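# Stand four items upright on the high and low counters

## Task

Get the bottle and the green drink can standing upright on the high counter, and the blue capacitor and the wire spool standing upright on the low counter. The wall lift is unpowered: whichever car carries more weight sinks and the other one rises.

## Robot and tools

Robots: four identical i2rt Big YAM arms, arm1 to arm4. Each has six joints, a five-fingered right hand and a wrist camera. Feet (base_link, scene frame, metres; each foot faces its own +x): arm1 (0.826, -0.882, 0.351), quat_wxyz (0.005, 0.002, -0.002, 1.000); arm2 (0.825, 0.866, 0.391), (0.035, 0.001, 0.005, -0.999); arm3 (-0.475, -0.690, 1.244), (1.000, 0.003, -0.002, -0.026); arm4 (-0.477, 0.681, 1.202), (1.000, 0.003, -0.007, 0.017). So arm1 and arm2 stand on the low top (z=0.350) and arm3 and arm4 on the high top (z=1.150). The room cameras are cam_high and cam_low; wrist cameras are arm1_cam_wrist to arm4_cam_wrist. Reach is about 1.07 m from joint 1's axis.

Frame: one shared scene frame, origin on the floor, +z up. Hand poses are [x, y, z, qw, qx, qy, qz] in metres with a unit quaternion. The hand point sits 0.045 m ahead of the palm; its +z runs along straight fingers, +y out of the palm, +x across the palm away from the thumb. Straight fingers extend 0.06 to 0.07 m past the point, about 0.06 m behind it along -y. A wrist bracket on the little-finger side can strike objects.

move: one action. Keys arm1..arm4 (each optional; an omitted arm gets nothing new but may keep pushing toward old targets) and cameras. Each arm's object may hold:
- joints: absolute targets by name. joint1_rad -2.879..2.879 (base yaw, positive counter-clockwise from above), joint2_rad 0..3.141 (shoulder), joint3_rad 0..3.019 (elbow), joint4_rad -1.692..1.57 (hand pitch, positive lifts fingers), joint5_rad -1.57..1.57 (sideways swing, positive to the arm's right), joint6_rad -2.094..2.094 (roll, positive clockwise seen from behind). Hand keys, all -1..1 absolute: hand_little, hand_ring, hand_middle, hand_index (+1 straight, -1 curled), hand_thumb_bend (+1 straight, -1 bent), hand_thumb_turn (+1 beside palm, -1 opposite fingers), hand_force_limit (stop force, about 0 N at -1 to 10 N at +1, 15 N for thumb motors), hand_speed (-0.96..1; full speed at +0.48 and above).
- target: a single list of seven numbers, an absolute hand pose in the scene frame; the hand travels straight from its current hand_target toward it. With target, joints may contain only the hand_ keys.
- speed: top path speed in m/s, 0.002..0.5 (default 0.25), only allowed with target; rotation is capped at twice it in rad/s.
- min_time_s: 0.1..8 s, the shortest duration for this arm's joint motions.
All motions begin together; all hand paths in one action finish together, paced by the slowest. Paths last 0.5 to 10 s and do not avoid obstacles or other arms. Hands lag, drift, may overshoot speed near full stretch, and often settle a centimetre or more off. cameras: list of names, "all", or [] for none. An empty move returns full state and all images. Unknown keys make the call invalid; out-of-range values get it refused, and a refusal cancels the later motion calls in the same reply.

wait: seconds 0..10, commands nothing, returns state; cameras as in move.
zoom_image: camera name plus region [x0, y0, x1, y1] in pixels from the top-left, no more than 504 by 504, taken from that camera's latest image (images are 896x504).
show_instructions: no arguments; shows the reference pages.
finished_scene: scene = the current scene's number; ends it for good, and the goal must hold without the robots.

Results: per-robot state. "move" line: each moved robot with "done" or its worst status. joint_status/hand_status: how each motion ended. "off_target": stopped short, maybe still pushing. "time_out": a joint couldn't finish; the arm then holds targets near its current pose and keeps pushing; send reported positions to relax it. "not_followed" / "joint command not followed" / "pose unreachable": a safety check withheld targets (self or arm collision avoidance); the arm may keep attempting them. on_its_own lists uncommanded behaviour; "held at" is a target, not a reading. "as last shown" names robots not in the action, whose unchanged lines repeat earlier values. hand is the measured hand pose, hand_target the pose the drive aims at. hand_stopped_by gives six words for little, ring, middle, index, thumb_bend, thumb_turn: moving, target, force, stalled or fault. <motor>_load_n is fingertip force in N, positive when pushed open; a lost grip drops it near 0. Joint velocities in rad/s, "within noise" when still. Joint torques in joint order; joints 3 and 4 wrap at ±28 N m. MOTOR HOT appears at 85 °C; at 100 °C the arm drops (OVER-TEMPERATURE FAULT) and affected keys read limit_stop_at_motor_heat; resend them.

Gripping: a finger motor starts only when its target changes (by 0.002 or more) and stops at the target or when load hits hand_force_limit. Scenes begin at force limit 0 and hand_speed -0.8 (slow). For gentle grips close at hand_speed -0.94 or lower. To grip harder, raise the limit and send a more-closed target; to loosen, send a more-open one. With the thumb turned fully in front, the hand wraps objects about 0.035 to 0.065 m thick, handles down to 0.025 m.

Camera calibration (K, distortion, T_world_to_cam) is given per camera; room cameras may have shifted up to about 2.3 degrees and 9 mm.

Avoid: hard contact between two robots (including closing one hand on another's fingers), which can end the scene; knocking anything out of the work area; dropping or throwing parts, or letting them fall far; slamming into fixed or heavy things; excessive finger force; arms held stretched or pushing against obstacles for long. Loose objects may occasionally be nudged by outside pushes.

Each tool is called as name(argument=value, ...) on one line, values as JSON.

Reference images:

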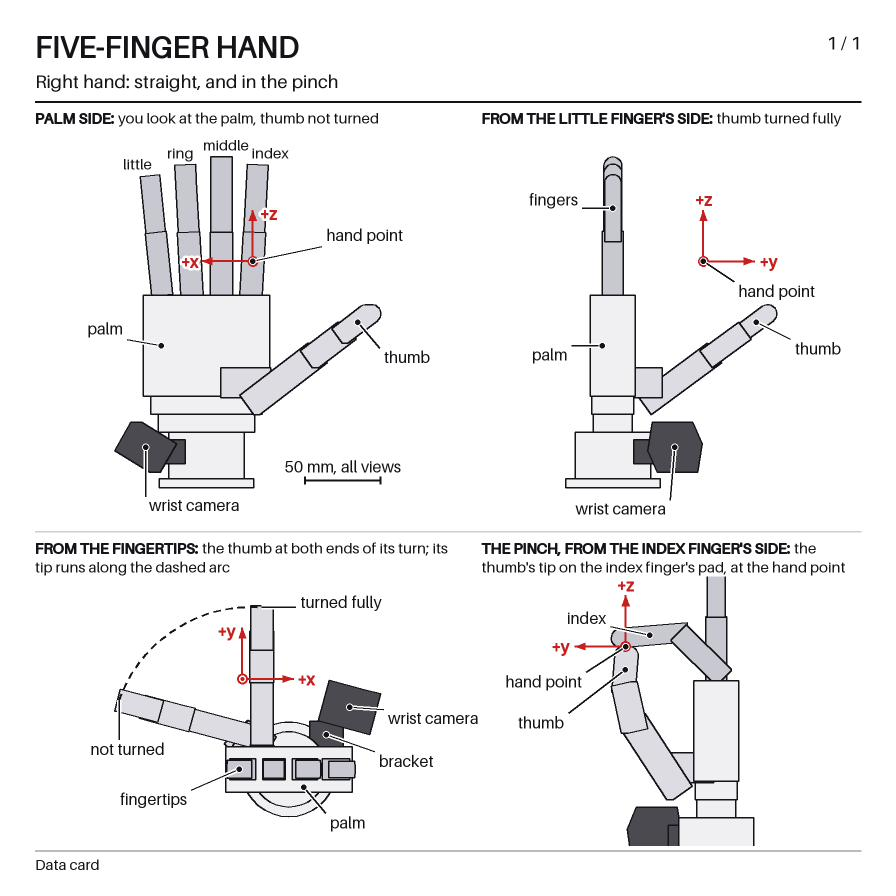

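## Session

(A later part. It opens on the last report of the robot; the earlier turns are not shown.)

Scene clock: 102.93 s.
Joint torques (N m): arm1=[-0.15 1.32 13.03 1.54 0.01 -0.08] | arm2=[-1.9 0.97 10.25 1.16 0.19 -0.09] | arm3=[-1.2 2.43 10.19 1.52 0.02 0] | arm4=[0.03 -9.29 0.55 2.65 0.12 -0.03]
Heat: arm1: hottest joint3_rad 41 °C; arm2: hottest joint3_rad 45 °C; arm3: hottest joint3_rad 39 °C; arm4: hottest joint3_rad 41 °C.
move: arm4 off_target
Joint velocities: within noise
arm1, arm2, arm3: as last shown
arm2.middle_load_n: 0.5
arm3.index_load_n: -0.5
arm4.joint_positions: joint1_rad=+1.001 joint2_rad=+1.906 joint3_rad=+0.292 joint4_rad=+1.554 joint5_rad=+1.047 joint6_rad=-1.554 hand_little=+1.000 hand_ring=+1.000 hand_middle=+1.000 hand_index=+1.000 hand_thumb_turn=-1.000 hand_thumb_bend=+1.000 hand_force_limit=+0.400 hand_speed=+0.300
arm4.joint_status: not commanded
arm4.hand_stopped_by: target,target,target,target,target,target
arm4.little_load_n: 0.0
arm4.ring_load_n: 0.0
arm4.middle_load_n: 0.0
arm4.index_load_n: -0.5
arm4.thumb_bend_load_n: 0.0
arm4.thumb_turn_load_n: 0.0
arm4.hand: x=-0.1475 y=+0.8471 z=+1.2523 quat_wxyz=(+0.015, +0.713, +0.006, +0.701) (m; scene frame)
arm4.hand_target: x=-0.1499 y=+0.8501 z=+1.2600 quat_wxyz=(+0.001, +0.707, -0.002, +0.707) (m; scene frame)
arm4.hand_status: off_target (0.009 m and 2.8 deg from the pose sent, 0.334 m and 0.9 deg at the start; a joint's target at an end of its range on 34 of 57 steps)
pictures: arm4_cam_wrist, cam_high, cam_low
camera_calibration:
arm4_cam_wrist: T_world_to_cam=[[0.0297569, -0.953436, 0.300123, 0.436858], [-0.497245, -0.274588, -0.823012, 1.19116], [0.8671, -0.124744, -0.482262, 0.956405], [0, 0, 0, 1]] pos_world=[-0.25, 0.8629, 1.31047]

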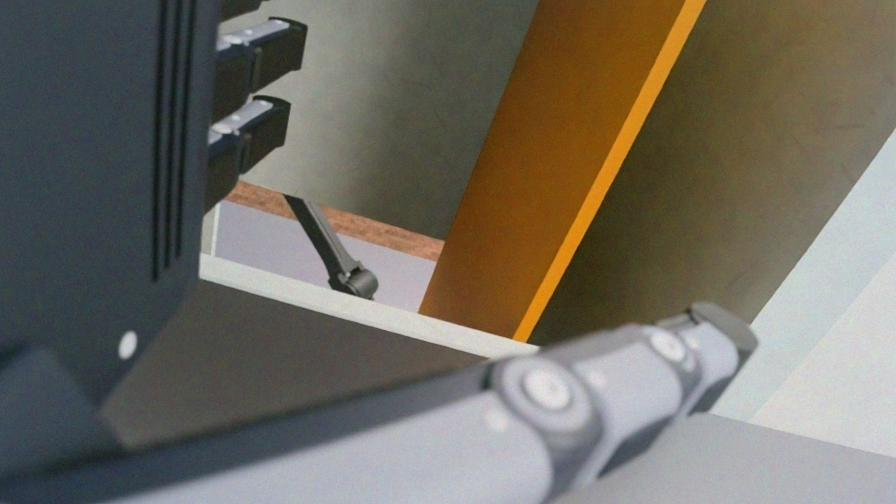

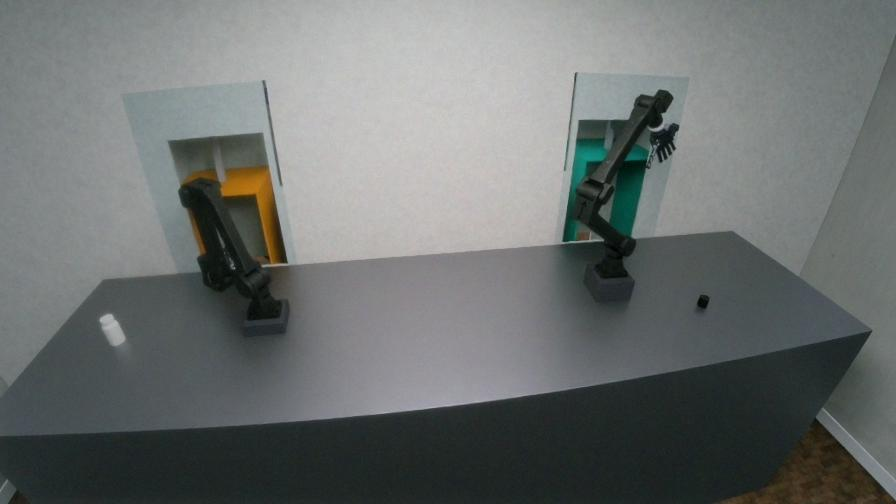

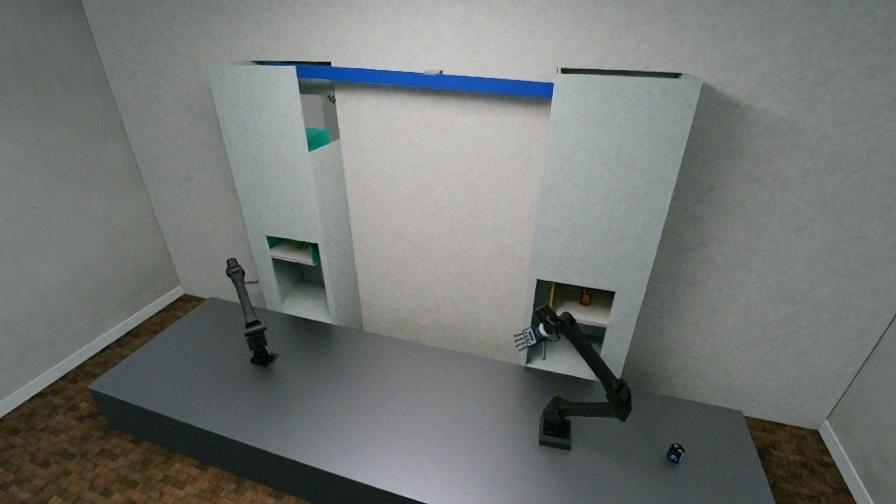

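move(arm2={"joints": {"joint1_rad": 0.0, "joint6_rad": -1.57, "hand_thumb_turn": -1, "hand_speed": 0.3}}, arm3={"joints": {"joint1_rad": -0.206, "joint6_rad": -1.57, "hand_thumb_turn": -1, "hand_speed": 0.3}}, arm4={"joints": {"joint2_rad": 0.8, "joint3_rad": 0.3, "joint4_rad": 0.4}, "min_time_s": 2}, cameras=["all"])

Scene clock: 106.97 s.
Joint torques (N m): arm1=[-0.26 1.08 13.03 1.57 0.01 -0.08] | arm2=[-2.61 1.14 10.24 1.14 0.19 -0.21] | arm3=[-0.32 2.61 10.18 1.59 0.04 -0.09] | arm4=[0.09 -0.79 10.5 1.51 0.13 -0.03]
Heat: arm1: hottest joint3_rad 41 °C; arm2: hottest joint3_rad 45 °C; arm3: hottest joint3_rad 39 °C; arm4: hottest joint3_rad 40 °C.
move: arm2 done; arm3 done; arm4 done
Joint velocities: within noise
arm1: as last shown
arm1.thumb_turn_load_n: 0.5
arm2.joint_positions: joint1_rad=+0.008 joint2_rad=+0.646 joint3_rad=+1.349 joint4_rad=-1.536 joint5_rad=+0.000 joint6_rad=-1.559 hand_little=+1.000 hand_ring=+1.000 hand_middle=+1.000 hand_index=+1.000 hand_thumb_turn=-1.000 hand_thumb_bend=+1.000 hand_force_limit=+0.000 hand_speed=+0.300
arm2.joint_status: all done
arm2.hand_stopped_by: target,target,target,target,target,target
arm2.little_load_n: 0.0
arm2.ring_load_n: 0.0
arm2.middle_load_n: 0.0
arm2.index_load_n: 0.5
arm2.thumb_bend_load_n: -0.5
arm2.thumb_turn_load_n: 0.0
arm2.hand: x=+0.6110 y=+0.9061 z=+0.8310 quat_wxyz=(+0.359, +0.033, -0.933, +0.012) (m; scene frame)
arm2.hand_target: x=+0.6107 y=+0.9080 z=+0.8429 quat_wxyz=(+0.372, +0.034, -0.927, +0.009) (m; scene frame)
arm2.hand_status: not commanded
arm3.joint_positions: joint1_rad=-0.219 joint2_rad=+0.624 joint3_rad=+1.435 joint4_rad=-1.536 joint5_rad=+0.000 joint6_rad=-1.563 hand_little=+1.000 hand_ring=+1.000 hand_middle=+1.000 hand_index=+1.000 hand_thumb_turn=-1.000 hand_thumb_bend=+1.000 hand_force_limit=+0.000 hand_speed=+0.300
arm3.joint_status: all done
arm3.hand_stopped_by: target,target,target,target,target,target
arm3.little_load_n: 0.0
arm3.ring_load_n: 0.0
arm3.middle_load_n: 0.0
arm3.index_load_n: 0.0
arm3.thumb_bend_load_n: 0.0
arm3.thumb_turn_load_n: 0.0
arm3.hand: x=-0.3035 y=-0.8037 z=+1.7266 quat_wxyz=(+0.051, +0.902, -0.128, +0.409) (m; scene frame)
arm3.hand_target: x=-0.3028 y=-0.8016 z=+1.7376 quat_wxyz=(+0.052, +0.898, -0.118, +0.421) (m; scene frame)
arm3.hand_status: not commanded
arm4.joint_positions: joint1_rad=+1.001 joint2_rad=+0.808 joint3_rad=+0.292 joint4_rad=+0.406 joint5_rad=+1.047 joint6_rad=-1.554 hand_little=+1.000 hand_ring=+1.000 hand_middle=+1.000 hand_index=+1.000 hand_thumb_turn=-1.000 hand_thumb_bend=+1.000 hand_force_limit=+0.400 hand_speed=+0.300
arm4.joint_status: all done
arm4.hand_stopped_by: target,target,target,target,target,target
arm4.little_load_n: 0.0
arm4.ring_load_n: 0.0
arm4.middle_load_n: 0.0
arm4.index_load_n: 0.0
arm4.thumb_bend_load_n: 0.0
arm4.thumb_turn_load_n: 0.0
arm4.hand: x=-0.1780 y=+0.7993 z=+1.4245 quat_wxyz=(+0.030, +0.721, +0.021, +0.692) (m; scene frame)
arm4.hand_target: x=-0.1790 y=+0.8029 z=+1.4293 quat_wxyz=(+0.023, +0.719, +0.020, +0.694) (m; scene frame)
arm4.hand_status: not commanded
pictures: arm1_cam_wrist, arm2_cam_wrist, arm3_cam_wrist, arm4_cam_wrist, cam_high, cam_low
camera_calibration:
arm1_cam_wrist: T_world_to_cam=[[-0.836953, 0.505601, 0.209468, 0.892514], [0.490247, 0.862767, -0.123656, 0.664308], [-0.243243, -0.000803655, -0.969965, 0.967431], [0, 0, 0, 1]] pos_world=[0.656639, -1.02362, 0.833567]
arm2_cam_wrist: T_world_to_cam=[[-0.304484, 0.946629, 0.105751, -0.751319], [0.917622, 0.321292, -0.23397, -0.652593], [-0.25546, 0.0257994, -0.966475, 1.04837], [0, 0, 0, 1]] pos_world=[0.637886, 0.893846, 0.939994]
arm3_cam_wrist: T_world_to_cam=[[-0.12641, -0.975912, 0.177812, -1.12852], [-0.962971, 0.0776953, -0.258168, 0.213979], [0.238134, -0.203863, -0.949596, 1.66033], [0, 0, 0, 1]] pos_world=[-0.331983, -0.779482, 1.83255]
arm4_cam_wrist: T_world_to_cam=[[0.0372873, -0.939922, 0.339346, 0.275157], [-0.51768, -0.308632, -0.797969, 1.29249], [0.854761, -0.145918, -0.498087, 1.09717], [0, 0, 0, 1]] pos_world=[-0.278983, 0.817629, 1.48448]

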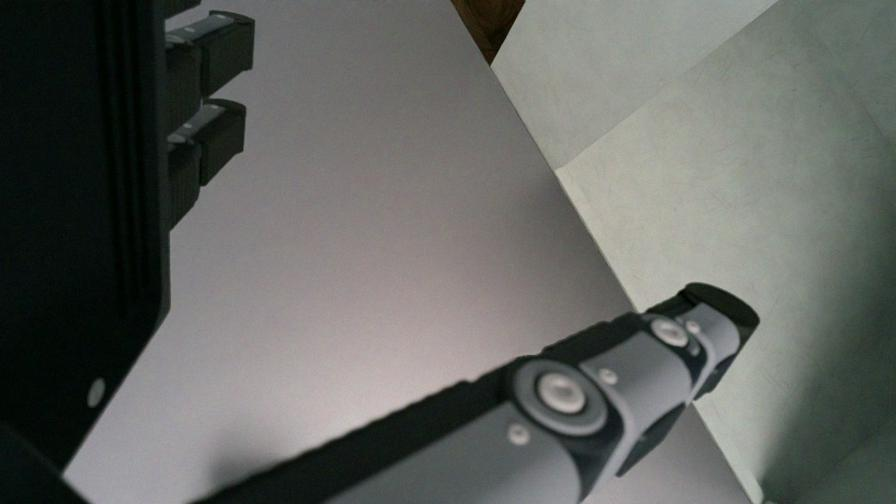

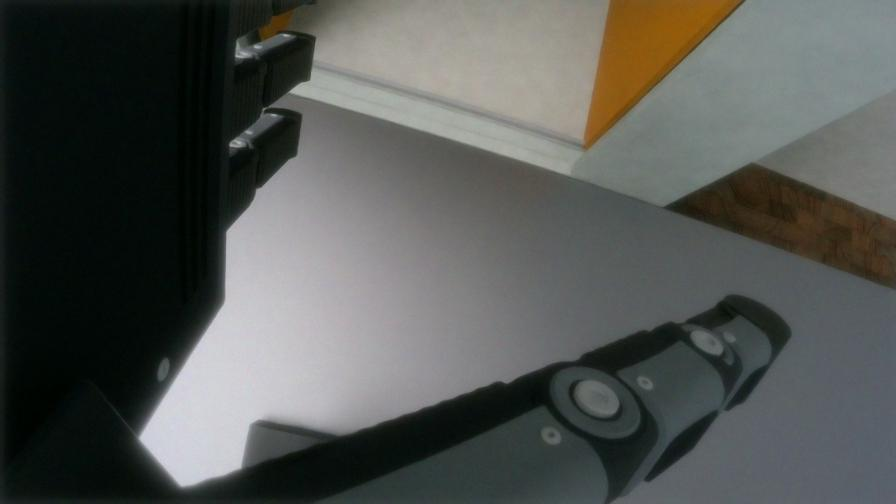

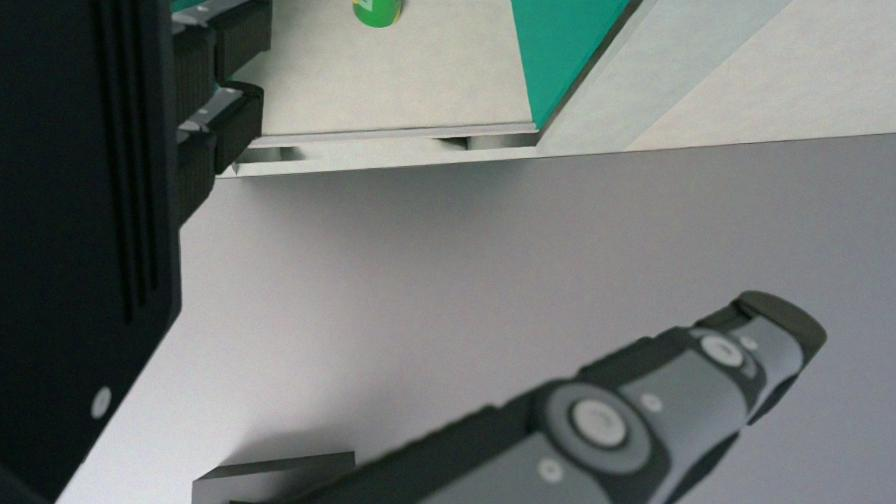

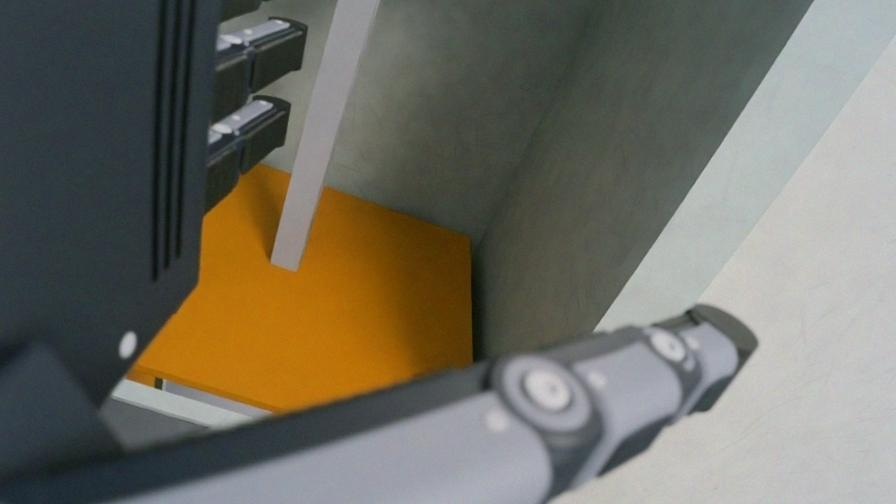

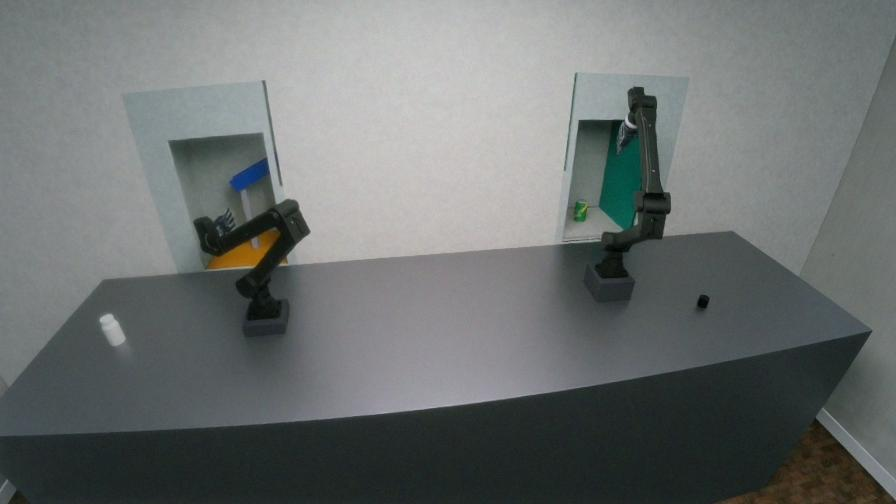

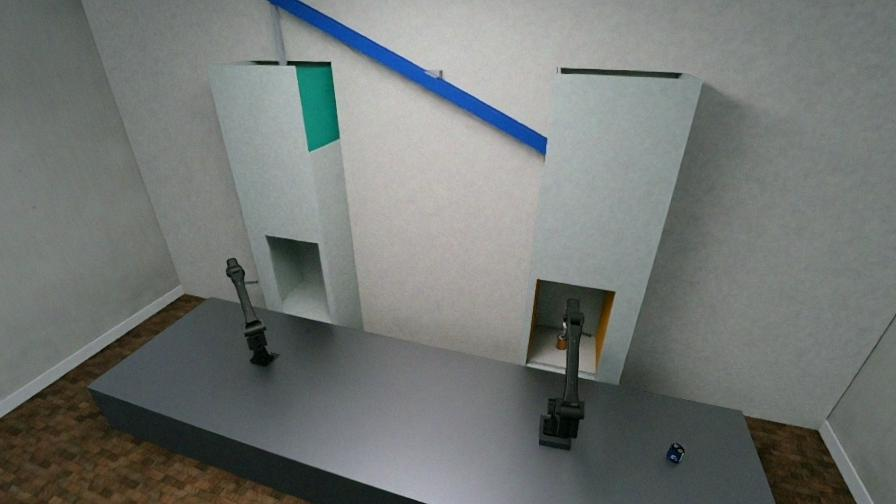

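move(arm2={"joints": {"joint2_rad": 0.5, "joint3_rad": 0.3, "joint4_rad": 0.2, "joint5_rad": 0.06}}, arm3={"joints": {"joint2_rad": 0.5, "joint3_rad": 0.3, "joint4_rad": 0.2, "joint5_rad": -0.26}}, cameras=["arm2_cam_wrist", "arm3_cam_wrist", "cam_high", "cam_low"])

Scene clock: 109.73 s.
Joint torques (N m): arm1=[-0.15 1.08 13.04 1.58 0.01 -0.08] | arm2=[-2.55 -0.38 10.22 2.13 0.3 -0.22] | arm3=[-0.38 0.03 10.19 2.32 -0.1 -0.1] | arm4=[-0.09 -0.44 10.5 1.51 0.11 -0.06]
Heat: arm1: hottest joint3_rad 41 °C; arm2: hottest joint3_rad 45 °C; arm3: hottest joint3_rad 39 °C; arm4: hottest joint3_rad 41 °C.
move: arm2 done; arm3 done
Joint velocities: within noise
arm1, arm4: as last shown
arm1.thumb_turn_load_n: 0.0
arm2.joint_positions: joint1_rad=+0.008 joint2_rad=+0.502 joint3_rad=+0.305 joint4_rad=+0.177 joint5_rad=+0.057 joint6_rad=-1.559 hand_little=+1.000 hand_ring=+1.000 hand_middle=+1.000 hand_index=+1.000 hand_thumb_turn=-1.000 hand_thumb_bend=+1.000 hand_force_limit=+0.000 hand_speed=+0.300
arm2.joint_status: all done
arm2.hand_stopped_by: target,target,target,target,target,target
arm2.little_load_n: 0.0
arm2.ring_load_n: 0.0
arm2.middle_load_n: 0.0
arm2.index_load_n: 0.0
arm2.thumb_bend_load_n: 0.0
arm2.thumb_turn_load_n: 0.5
arm2.hand: x=+0.4587 y=+0.9070 z=+0.6516 quat_wxyz=(+0.699, +0.007, -0.715, +0.008) (m; scene frame)
arm2.hand_target: x=+0.4592 y=+0.9107 z=+0.6559 quat_wxyz=(+0.707, +0.006, -0.708, +0.001) (m; scene frame)
arm2.hand_status: not commanded
arm3.joint_positions: joint1_rad=-0.218 joint2_rad=+0.506 joint3_rad=+0.312 joint4_rad=+0.183 joint5_rad=-0.258 joint6_rad=-1.563 hand_little=+1.000 hand_ring=+1.000 hand_middle=+1.000 hand_index=+1.000 hand_thumb_turn=-1.000 hand_thumb_bend=+1.000 hand_force_limit=+0.000 hand_speed=+0.300
arm3.joint_status: all done
arm3.hand_stopped_by: target,target,target,target,target,target
arm3.little_load_n: 0.0
arm3.ring_load_n: 0.0
arm3.middle_load_n: 0.0
arm3.index_load_n: 0.0
arm3.thumb_bend_load_n: 0.0
arm3.thumb_turn_load_n: 0.5
arm3.hand: x=-0.1174 y=-0.8003 z=+1.5107 quat_wxyz=(-0.001, +0.709, -0.010, +0.705) (m; scene frame)
arm3.hand_target: x=-0.1175 y=-0.7955 z=+1.5099 quat_wxyz=(-0.002, +0.705, -0.002, +0.709) (m; scene frame)
arm3.hand_status: not commanded
arm4.thumb_turn_load_n: 0.5
pictures: arm2_cam_wrist, arm3_cam_wrist, cam_high, cam_low
camera_calibration:
arm2_cam_wrist: T_world_to_cam=[[-0.107053, 0.963899, 0.2438, -0.975666], [0.46833, 0.265189, -0.842818, 0.0985772], [-0.877044, 0.023953, -0.479812, 0.805701], [0, 0, 0, 1]] pos_world=[0.556021, 0.895003, 0.707536]
arm3_cam_wrist: T_world_to_cam=[[-0.0277054, -0.974339, 0.223374, -1.11924], [-0.548602, -0.171979, -0.818205, 1.03203], [0.835624, -0.145212, -0.52976, 0.894443], [0, 0, 0, 1]] pos_world=[-0.212251, -0.78315, 1.56826]

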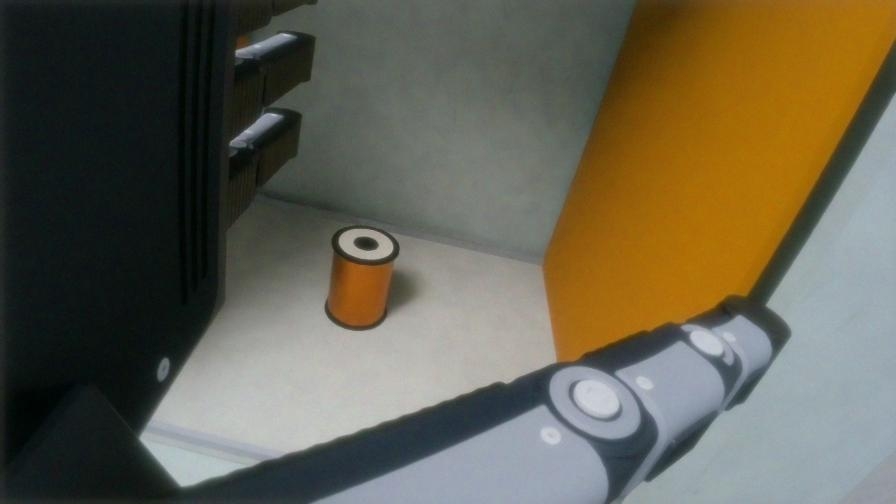

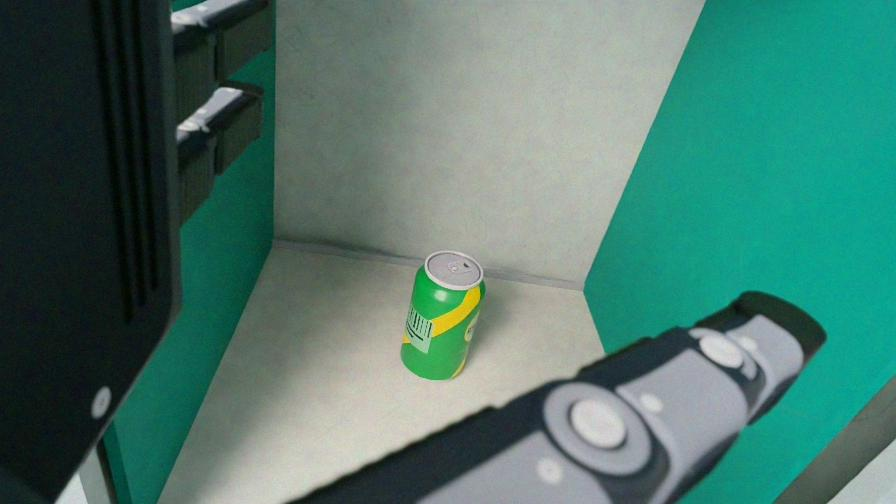

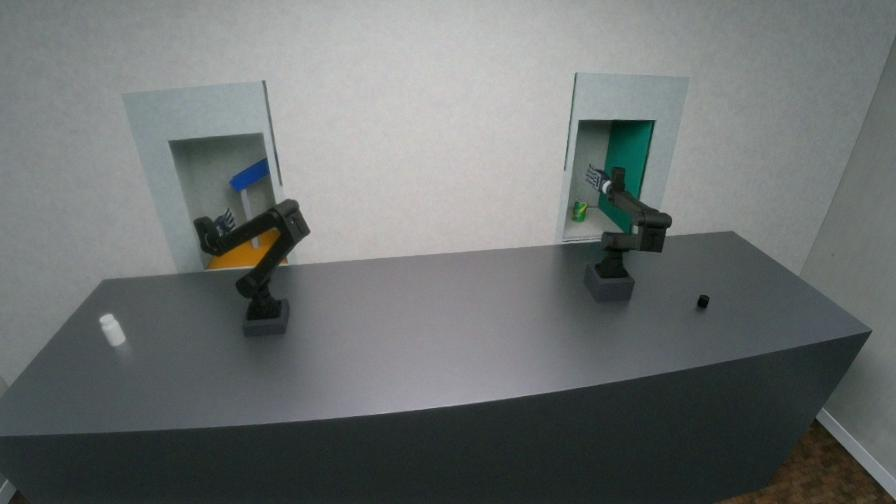

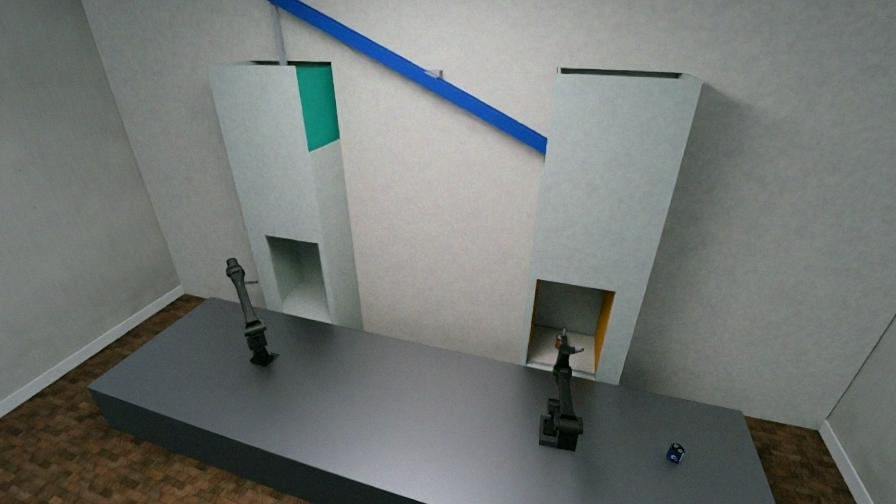

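move(arm2={"target": [0.25, 0.838, 0.45, 0.7071, 0, -0.7071, 0], "speed": 0.15}, arm3={"target": [0.06, -0.885, 1.25, 0, 0.7071, 0, 0.7071], "speed": 0.15}, cameras=["arm2_cam_wrist", "arm3_cam_wrist", "cam_high", "cam_low"])

Scene clock: 113.87 s.
Joint torques (N m): arm1=[-0.26 1.08 13.03 1.52 0 -0.08] | arm2=[-1.55 -13.39 6.27 2.14 0.32 -0.13] | arm3=[-2.14 -11.63 4.01 2.32 -0.11 -0.06] | arm4=[0.03 -0.62 10.59 1.46 0.11 -0.03]
Heat: arm1: hottest joint3_rad 42 °C; arm2: hottest joint3_rad 44 °C; arm3: hottest joint3_rad 39 °C; arm4: hottest joint3_rad 41 °C.
move: arm2 off_target; arm3 off_target
Joint velocities: within noise
arm1, arm4: as last shown
arm2.joint_positions: joint1_rad=+0.152 joint2_rad=+1.912 joint3_rad=+0.587 joint4_rad=+1.293 joint5_rad=+0.225 joint6_rad=-1.559 hand_little=+1.000 hand_ring=+1.000 hand_middle=+1.000 hand_index=+1.000 hand_thumb_turn=-1.000 hand_thumb_bend=+1.000 hand_force_limit=+0.000 hand_speed=+0.300
arm2.joint_status: not commanded
arm2.hand_stopped_by: target,target,target,target,target,target
arm2.little_load_n: 0.0
arm2.ring_load_n: 0.0
arm2.middle_load_n: 0.0
arm2.index_load_n: 0.0
arm2.thumb_bend_load_n: 0.0
arm2.thumb_turn_load_n: 0.0
arm2.hand: x=+0.2610 y=+0.8436 z=+0.4445 quat_wxyz=(+0.696, +0.000, -0.719, -0.003) (m; scene frame)
arm2.hand_target: x=+0.2505 y=+0.8379 z=+0.4501 quat_wxyz=(+0.707, +0.000, -0.707, +0.000) (m; scene frame)
arm2.hand_status: off_target (0.013 m and 1.9 deg from the pose sent, 0.298 m and 1.7 deg at the start)
arm3.joint_positions: joint1_rad=-0.309 joint2_rad=+2.109 joint3_rad=+0.567 joint4_rad=+1.509 joint5_rad=-0.372 joint6_rad=-1.574 hand_little=+1.000 hand_ring=+1.000 hand_middle=+1.000 hand_index=+1.000 hand_thumb_turn=-1.000 hand_thumb_bend=+1.000 hand_force_limit=+0.000 hand_speed=+0.300
arm3.joint_status: not commanded
arm3.hand_stopped_by: target,target,target,target,target,target
arm3.little_load_n: 0.0
arm3.ring_load_n: 0.0
arm3.middle_load_n: 0.0
arm3.index_load_n: 0.0
arm3.thumb_bend_load_n: 0.0
arm3.thumb_turn_load_n: 0.5
arm3.hand: x=+0.0544 y=-0.8758 z=+1.2444 quat_wxyz=(-0.008, +0.716, -0.001, +0.698) (m; scene frame)
arm3.hand_target: x=+0.0597 y=-0.8849 z=+1.2501 quat_wxyz=(+0.000, +0.707, +0.000, +0.707) (m; scene frame)
arm3.hand_status: off_target (0.012 m and 1.8 deg from the pose sent, 0.327 m and 1.2 deg at the start)
pictures: arm2_cam_wrist, arm3_cam_wrist, cam_high, cam_low
camera_calibration:
arm2_cam_wrist: T_world_to_cam=[[-0.0868556, 0.964695, 0.248636, -0.893299], [0.483557, 0.259031, -0.836107, 0.0317262], [-0.870993, 0.0476092, -0.488983, 0.517002], [0, 0, 0, 1]] pos_world=[0.357375, 0.828929, 0.501438]
arm3_cam_wrist: T_world_to_cam=[[-0.000830669, -0.974304, 0.225235, -1.13227], [-0.561419, -0.185935, -0.806372, 0.869242], [0.827531, -0.127121, -0.546839, 0.636398], [0, 0, 0, 1]] pos_world=[-0.0395703, -0.860654, 1.30397]

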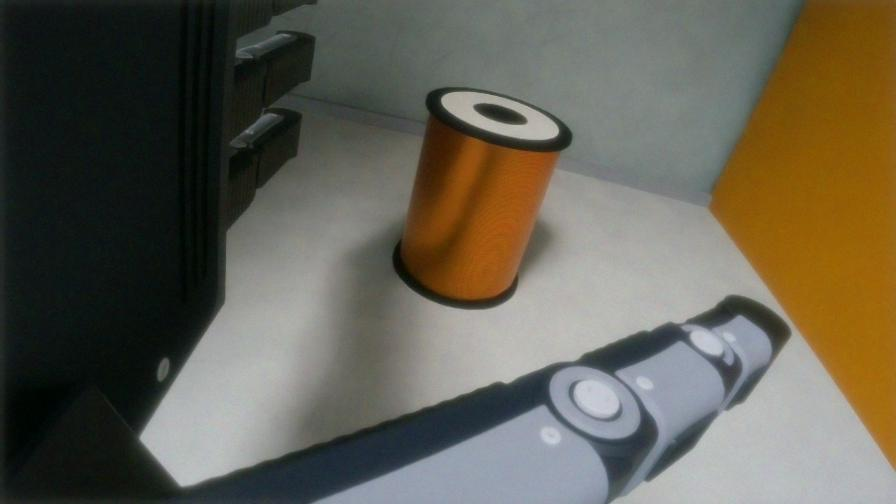

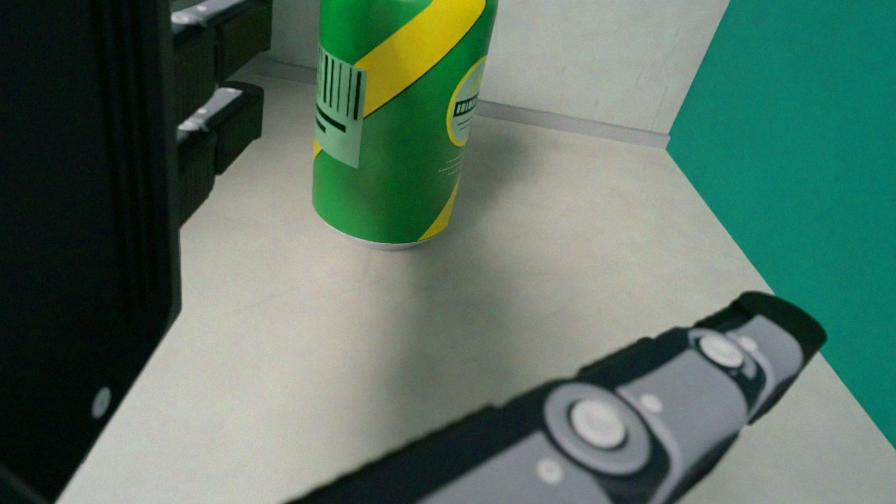

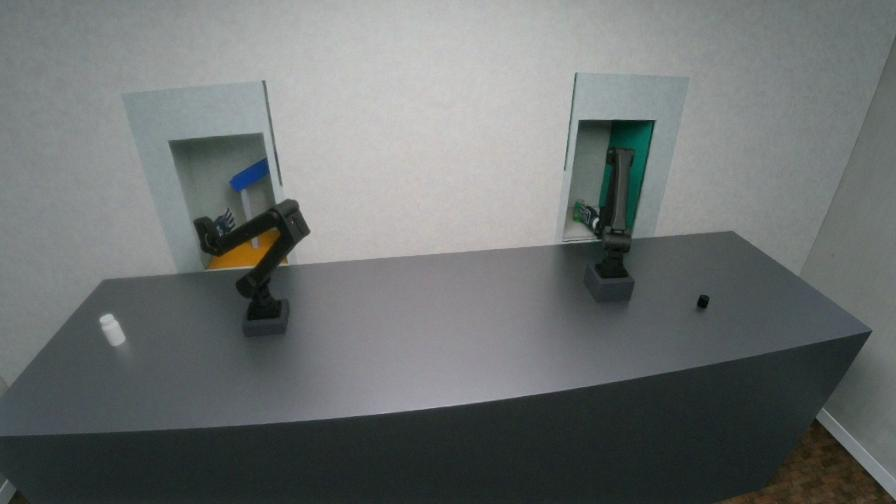

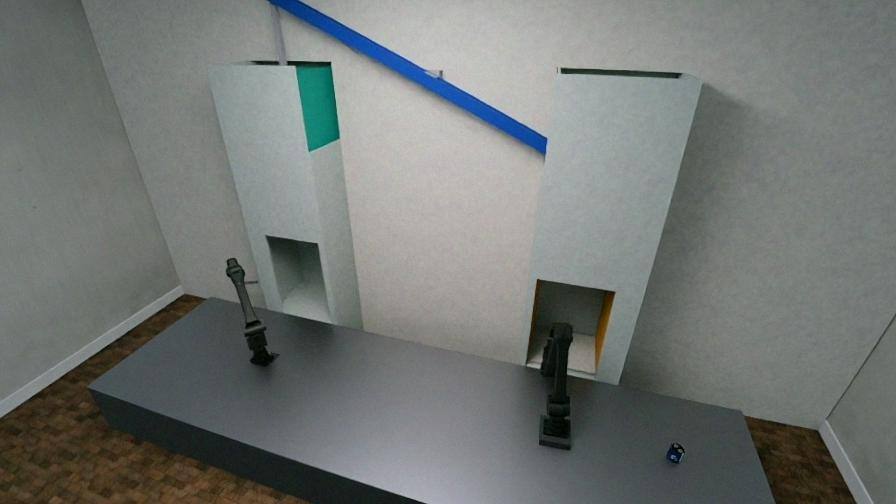

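move(arm2={"target": [0.22, 0.854, 0.418, 0.7194, 0, -0.6947, 0], "speed": 0.08}, arm3={"target": [0.09, -0.88, 1.23, 0, 0.6947, 0, 0.7194], "speed": 0.08}, cameras=["arm2_cam_wrist", "arm3_cam_wrist"])

Scene clock: 116.77 s.
Joint torques (N m): arm1=[-0.15 1.14 13.01 1.57 0.02 -0.08] | arm2=[-2.67 -15.15 5.48 2.15 0.05 -0.2] | arm3=[-0.56 -12.4 3.86 2.32 -0.07 0.06] | arm4=[0.03 -0.73 10.56 1.54 0.13 -0.04]
Heat: arm1: hottest joint3_rad 42 °C; arm2: hottest joint3_rad 44 °C; arm3: hottest joint3_rad 39 °C; arm4: hottest joint3_rad 41 °C.
move: arm2 done; arm3 done
Joint velocities: within noise
arm1, arm4: as last shown
arm1.thumb_turn_load_n: 0.5
arm2.joint_positions: joint1_rad=+0.112 joint2_rad=+2.072 joint3_rad=+0.685 joint4_rad=+1.395 joint5_rad=+0.179 joint6_rad=-1.559 hand_little=+1.000 hand_ring=+1.000 hand_middle=+1.000 hand_index=+1.000 hand_thumb_turn=-1.000 hand_thumb_bend=+1.000 hand_force_limit=+0.000 hand_speed=+0.300
arm2.joint_status: not commanded
arm2.hand_stopped_by: target,target,target,target,target,target
arm2.little_load_n: 0.0
arm2.ring_load_n: 0.5
arm2.middle_load_n: 0.0
arm2.index_load_n: 0.0
arm2.thumb_bend_load_n: 0.0
arm2.thumb_turn_load_n: 0.0
arm2.hand: x=+0.2292 y=+0.8521 z=+0.4152 quat_wxyz=(+0.710, +0.000, -0.705, +0.003) (m; scene frame)
arm2.hand_target: x=+0.2204 y=+0.8541 z=+0.4181 quat_wxyz=(+0.719, +0.000, -0.695, +0.000) (m; scene frame)
arm2.hand_status: done (0.010 m and 1.6 deg from the pose sent, 0.050 m and 3.9 deg at the start)
arm3.joint_positions: joint1_rad=-0.295 joint2_rad=+2.216 joint3_rad=+0.665 joint4_rad=+1.558 joint5_rad=-0.337 joint6_rad=-1.572 hand_little=+1.000 hand_ring=+1.000 hand_middle=+1.000 hand_index=+1.000 hand_thumb_turn=-1.000 hand_thumb_bend=+1.000 hand_force_limit=+0.000 hand_speed=+0.300
arm3.joint_status: not commanded
arm3.hand_stopped_by: target,target,target,target,target,target
arm3.little_load_n: 0.0
arm3.ring_load_n: 0.0
arm3.middle_load_n: 0.0
arm3.index_load_n: 0.0
arm3.thumb_bend_load_n: 0.0
arm3.thumb_turn_load_n: 0.5
arm3.hand: x=+0.0811 y=-0.8841 z=+1.2272 quat_wxyz=(+0.003, +0.703, -0.004, +0.711) (m; scene frame)
arm3.hand_target: x=+0.0897 y=-0.8798 z=+1.2301 quat_wxyz=(+0.000, +0.695, +0.000, +0.719) (m; scene frame)
arm3.hand_status: done (0.010 m and 1.5 deg from the pose sent, 0.039 m and 3.6 deg at the start)
arm4.thumb_turn_load_n: 0.0
pictures: arm2_cam_wrist, arm3_cam_wrist
camera_calibration:
arm2_cam_wrist: T_world_to_cam=[[-0.0837673, 0.966243, 0.243633, -0.896966], [0.448465, 0.254888, -0.856686, 0.040507], [-0.889866, 0.0374986, -0.454678, 0.473348], [0, 0, 0, 1]] pos_world=[0.327914, 0.838613, 0.468453]
arm3_cam_wrist: T_world_to_cam=[[-0.0295598, -0.971158, 0.236596, -1.14535], [-0.534286, -0.184696, -0.824879, 0.890391], [0.844787, -0.150793, -0.513417, 0.540508], [0, 0, 0, 1]] pos_world=[-0.0147463, -0.866355, 1.28295]

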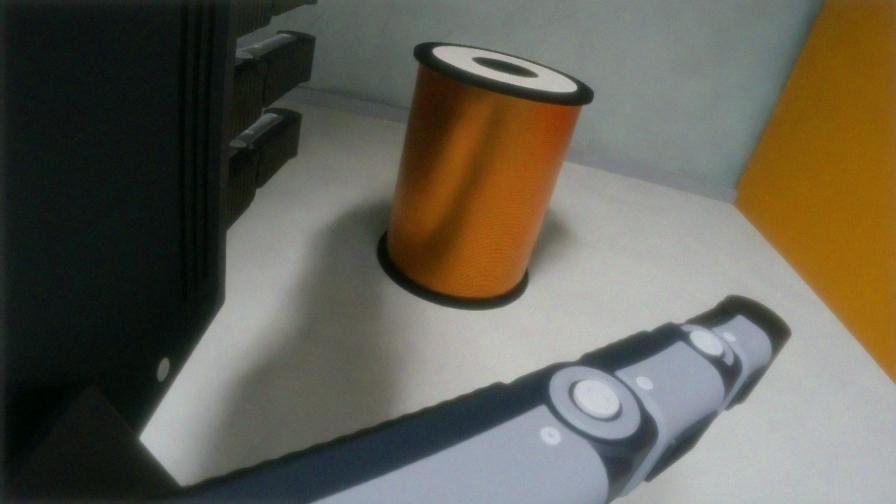

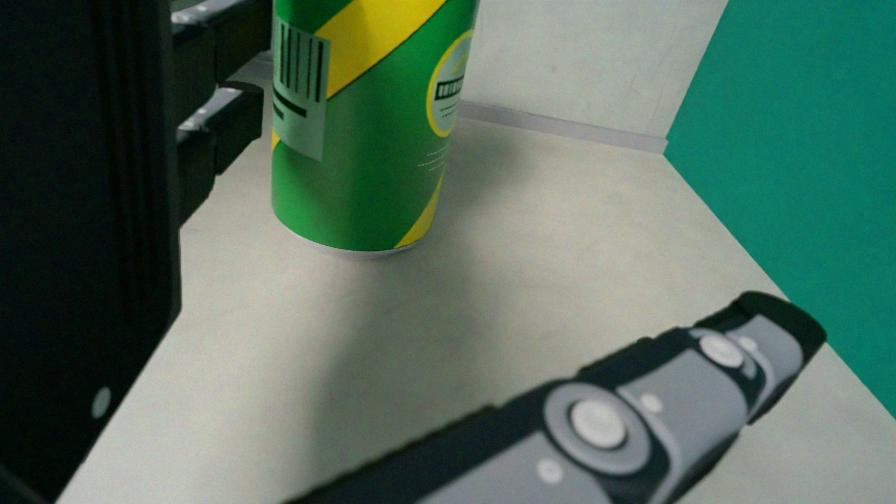

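move(arm2={"target": [0.165, 0.8626, 0.415, 0.7194, 0, -0.6947, 0], "speed": 0.06}, arm3={"target": [0.15, -0.867, 1.23, 0, 0.6947, 0, 0.7194], "speed": 0.06}, cameras=["arm2_cam_wrist", "arm3_cam_wrist"])

Scene clock: 119.03 s.
Joint torques (N m): arm1=[-0.38 1.08 13 1.57 0 -0.07] | arm2=[-2.67 -16.73 6.72 0.95 0.03 -0.17] | arm3=[-0.79 -13.68 5.63 1.4 0.09 0.03] | arm4=[0.09 -0.56 10.56 1.54 0.1 -0.01]
Heat: arm1: hottest joint3_rad 43 °C; arm2: hottest joint3_rad 43 °C; arm3: hottest joint3_rad 38 °C; arm4: hottest joint3_rad 41 °C.
move: arm2 off_target; arm3 off_target
Joint velocities: within noise
arm1, arm4: as last shown
arm1.thumb_bend_load_n: -0.5
arm1.thumb_turn_load_n: 0.0
arm2.joint_positions: joint1_rad=+0.075 joint2_rad=+2.117 joint3_rad=+0.833 joint4_rad=+1.327 joint5_rad=+0.140 joint6_rad=-1.559 hand_little=+1.000 hand_ring=+1.000 hand_middle=+1.000 hand_index=+1.000 hand_thumb_turn=-1.000 hand_thumb_bend=+1.000 hand_force_limit=+0.000 hand_speed=+0.300
arm2.joint_status: not commanded
arm2.hand_stopped_by: target,target,target,target,target,target
arm2.little_load_n: 0.0
arm2.ring_load_n: 0.0
arm2.middle_load_n: 0.0
arm2.index_load_n: 0.0
arm2.thumb_bend_load_n: 0.0
arm2.thumb_turn_load_n: 0.5
arm2.hand: x=+0.1749 y=+0.8593 z=+0.4218 quat_wxyz=(+0.721, -0.001, -0.693, +0.005) (m; scene frame)
arm2.hand_target: x=+0.1656 y=+0.8625 z=+0.4152 quat_wxyz=(+0.719, +0.000, -0.695, +0.000) (m; scene frame)
arm2.hand_status: off_target (0.012 m and 0.6 deg from the pose sent, 0.065 m and 1.6 deg at the start)
arm3.joint_positions: joint1_rad=-0.223 joint2_rad=+2.231 joint3_rad=+0.805 joint4_rad=+1.451 joint5_rad=-0.266 joint6_rad=-1.572 hand_little=+1.000 hand_ring=+1.000 hand_middle=+1.000 hand_index=+1.000 hand_thumb_turn=-1.000 hand_thumb_bend=+1.000 hand_force_limit=+0.000 hand_speed=+0.300
arm3.joint_status: not commanded
arm3.hand_stopped_by: target,target,target,target,target,target
arm3.little_load_n: 0.0
arm3.ring_load_n: 0.0
arm3.middle_load_n: 0.0
arm3.index_load_n: 0.0
arm3.thumb_bend_load_n: 0.0
arm3.thumb_turn_load_n: 0.0
arm3.hand: x=+0.1393 y=-0.8718 z=+1.2317 quat_wxyz=(+0.004, +0.697, -0.003, +0.717) (m; scene frame)
arm3.hand_target: x=+0.1496 y=-0.8669 z=+1.2301 quat_wxyz=(+0.000, +0.695, +0.000, +0.719) (m; scene frame)
arm3.hand_status: off_target (0.012 m and 0.7 deg from the pose sent, 0.071 m and 1.5 deg at the start)
arm4.middle_load_n: 0.5
pictures: arm2_cam_wrist, arm3_cam_wrist
camera_calibration:
arm2_cam_wrist: T_world_to_cam=[[-0.0765966, 0.967261, 0.241948, -0.911538], [0.419152, 0.251415, -0.872412, 0.0833633], [-0.904679, 0.0345892, -0.424687, 0.420075], [0, 0, 0, 1]] pos_world=[0.275271, 0.846206, 0.471672]
arm3_cam_wrist: T_world_to_cam=[[-0.0332111, -0.9702, 0.240019, -1.1356], [-0.520653, -0.188197, -0.832768, 0.932248], [0.853122, -0.152624, -0.498888, 0.474732], [0, 0, 0, 1]] pos_world=[0.0426593, -0.853857, 1.28575]

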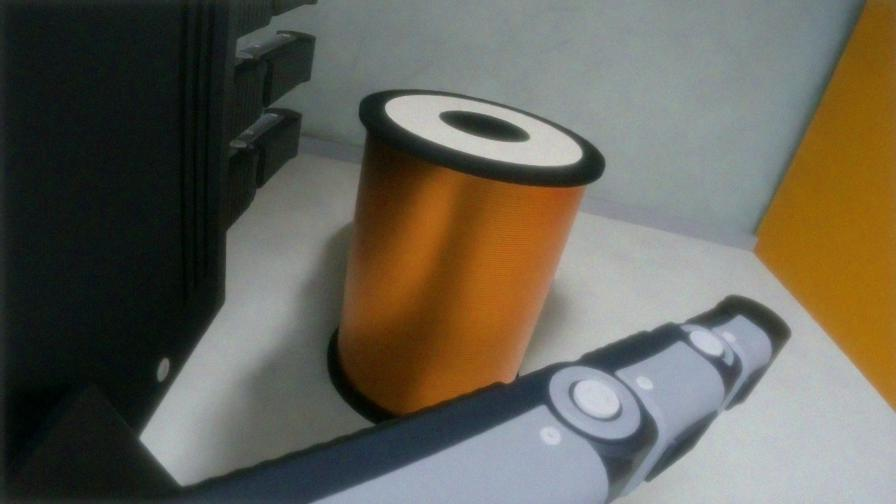

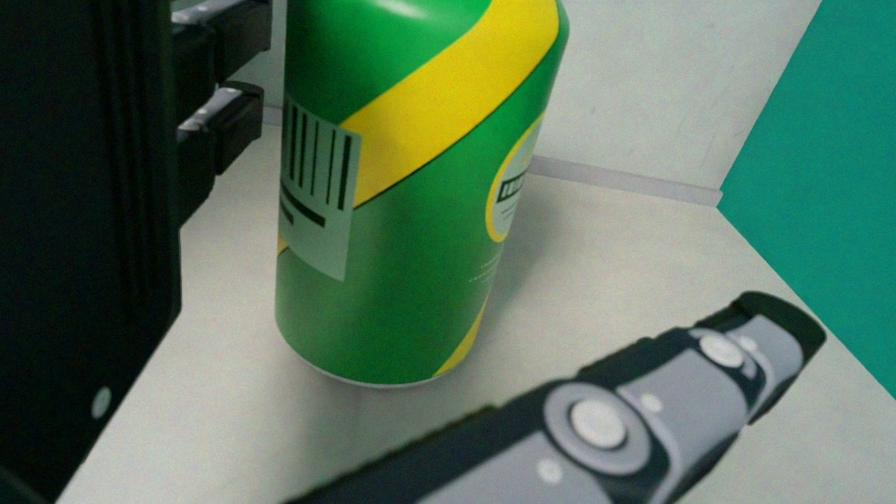

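move(arm2={"target": [0.1216, 0.864, 0.402, 0.713, 0, -0.7012, 0], "speed": 0.05}, arm3={"target": [0.2016, -0.866, 1.222, 0, 0.7012, 0, 0.713], "speed": 0.05}, cameras=["arm2_cam_wrist", "arm3_cam_wrist"])

Scene clock: 121.03 s.
Joint torques (N m): arm1=[-0.21 1.14 13.04 1.55 0.01 -0.08] | arm2=[-2.61 -18.32 7.79 0.96 0.03 -0.16] | arm3=[-0.21 -14.8 7.01 1.68 0.08 -0.03] | arm4=[0.44 -0.62 10.59 1.44 0.09 -0.02]
Heat: arm1: hottest joint3_rad 43 °C; arm2: hottest joint3_rad 43 °C; arm3: hottest joint3_rad 38 °C; arm4: hottest joint3_rad 41 °C.
move: arm2 off_target; arm3 off_target
Joint velocities: within noise
arm1, arm4: as last shown
arm1.thumb_bend_load_n: 0.0
arm2.joint_positions: joint1_rad=+0.061 joint2_rad=+2.179 joint3_rad=+0.964 joint4_rad=+1.236 joint5_rad=+0.126 joint6_rad=-1.559 hand_little=+1.000 hand_ring=+1.000 hand_middle=+1.000 hand_index=+1.000 hand_thumb_turn=-1.000 hand_thumb_bend=+1.000 hand_force_limit=+0.000 hand_speed=+0.300
arm2.joint_status: not commanded
arm2.hand_stopped_by: target,target,target,target,target,target
arm2.little_load_n: 0.0
arm2.ring_load_n: 0.0
arm2.middle_load_n: 0.0
arm2.index_load_n: 0.0
arm2.thumb_bend_load_n: 0.0
arm2.thumb_turn_load_n: 0.0
arm2.hand: x=+0.1323 y=+0.8602 z=+0.4086 quat_wxyz=(+0.714, +0.000, -0.700, +0.003) (m; scene frame)
arm2.hand_target: x=+0.1223 y=+0.8640 z=+0.4021 quat_wxyz=(+0.713, +0.000, -0.701, +0.000) (m; scene frame)
arm2.hand_status: off_target (0.013 m and 0.4 deg from the pose sent, 0.057 m and 1.5 deg at the start)
arm3.joint_positions: joint1_rad=-0.194 joint2_rad=+2.270 joint3_rad=+0.946 joint4_rad=+1.324 joint5_rad=-0.237 joint6_rad=-1.572 hand_little=+1.000 hand_ring=+1.000 hand_middle=+1.000 hand_index=+1.000 hand_thumb_turn=-1.000 hand_thumb_bend=+1.000 hand_force_limit=+0.000 hand_speed=+0.300
arm3.joint_status: not commanded
arm3.hand_stopped_by: target,target,target,target,target,target
arm3.little_load_n: 0.0
arm3.ring_load_n: 0.0
arm3.middle_load_n: 0.0
arm3.index_load_n: -0.5
arm3.thumb_bend_load_n: 0.0
arm3.thumb_turn_load_n: 0.5
arm3.hand: x=+0.1888 y=-0.8709 z=+1.2214 quat_wxyz=(+0.002, +0.705, -0.005, +0.709) (m; scene frame)
arm3.hand_target: x=+0.2010 y=-0.8658 z=+1.2221 quat_wxyz=(+0.000, +0.701, +0.000, +0.713) (m; scene frame)
arm3.hand_status: off_target (0.014 m and 0.9 deg from the pose sent, 0.063 m and 0.9 deg at the start)
arm4.middle_load_n: 0.0
pictures: arm2_cam_wrist, arm3_cam_wrist
camera_calibration:
arm2_cam_wrist: T_world_to_cam=[[-0.0818315, 0.966449, 0.243474, -0.91167], [0.437013, 0.254351, -0.862743, 0.0806794], [-0.895725, 0.0358018, -0.443165, 0.381319], [0, 0, 0, 1]] pos_world=[0.231696, 0.84691, 0.460561]
arm3_cam_wrist: T_world_to_cam=[[-0.0275517, -0.971743, 0.234427, -1.12623], [-0.539792, -0.182921, -0.821684, 0.944288], [0.841347, -0.149181, -0.5195, 0.458002], [0, 0, 0, 1]] pos_world=[0.0933512, -0.853355, 1.27786]

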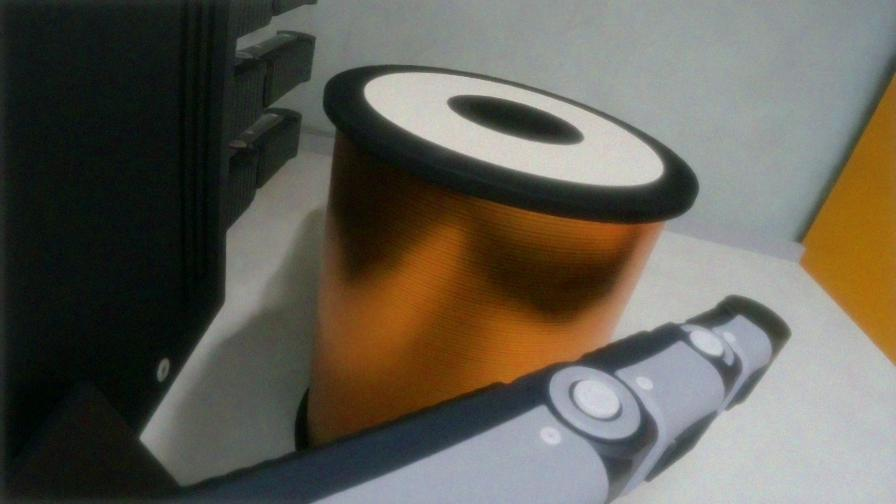

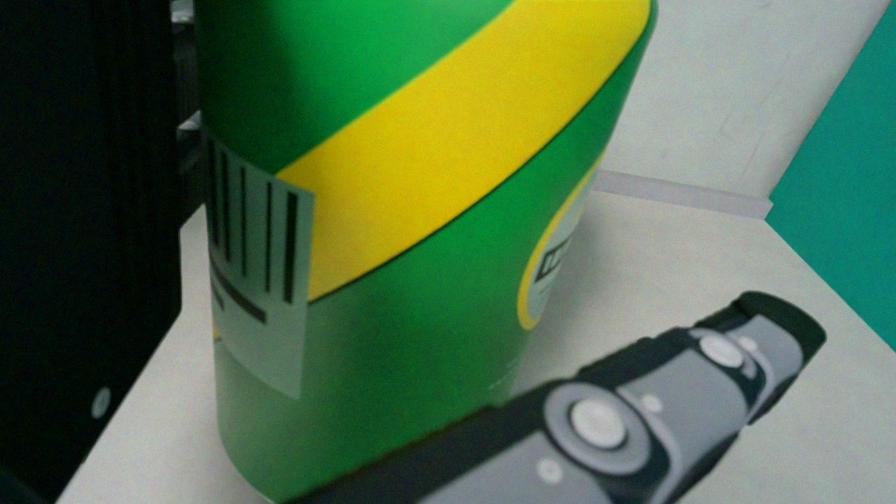

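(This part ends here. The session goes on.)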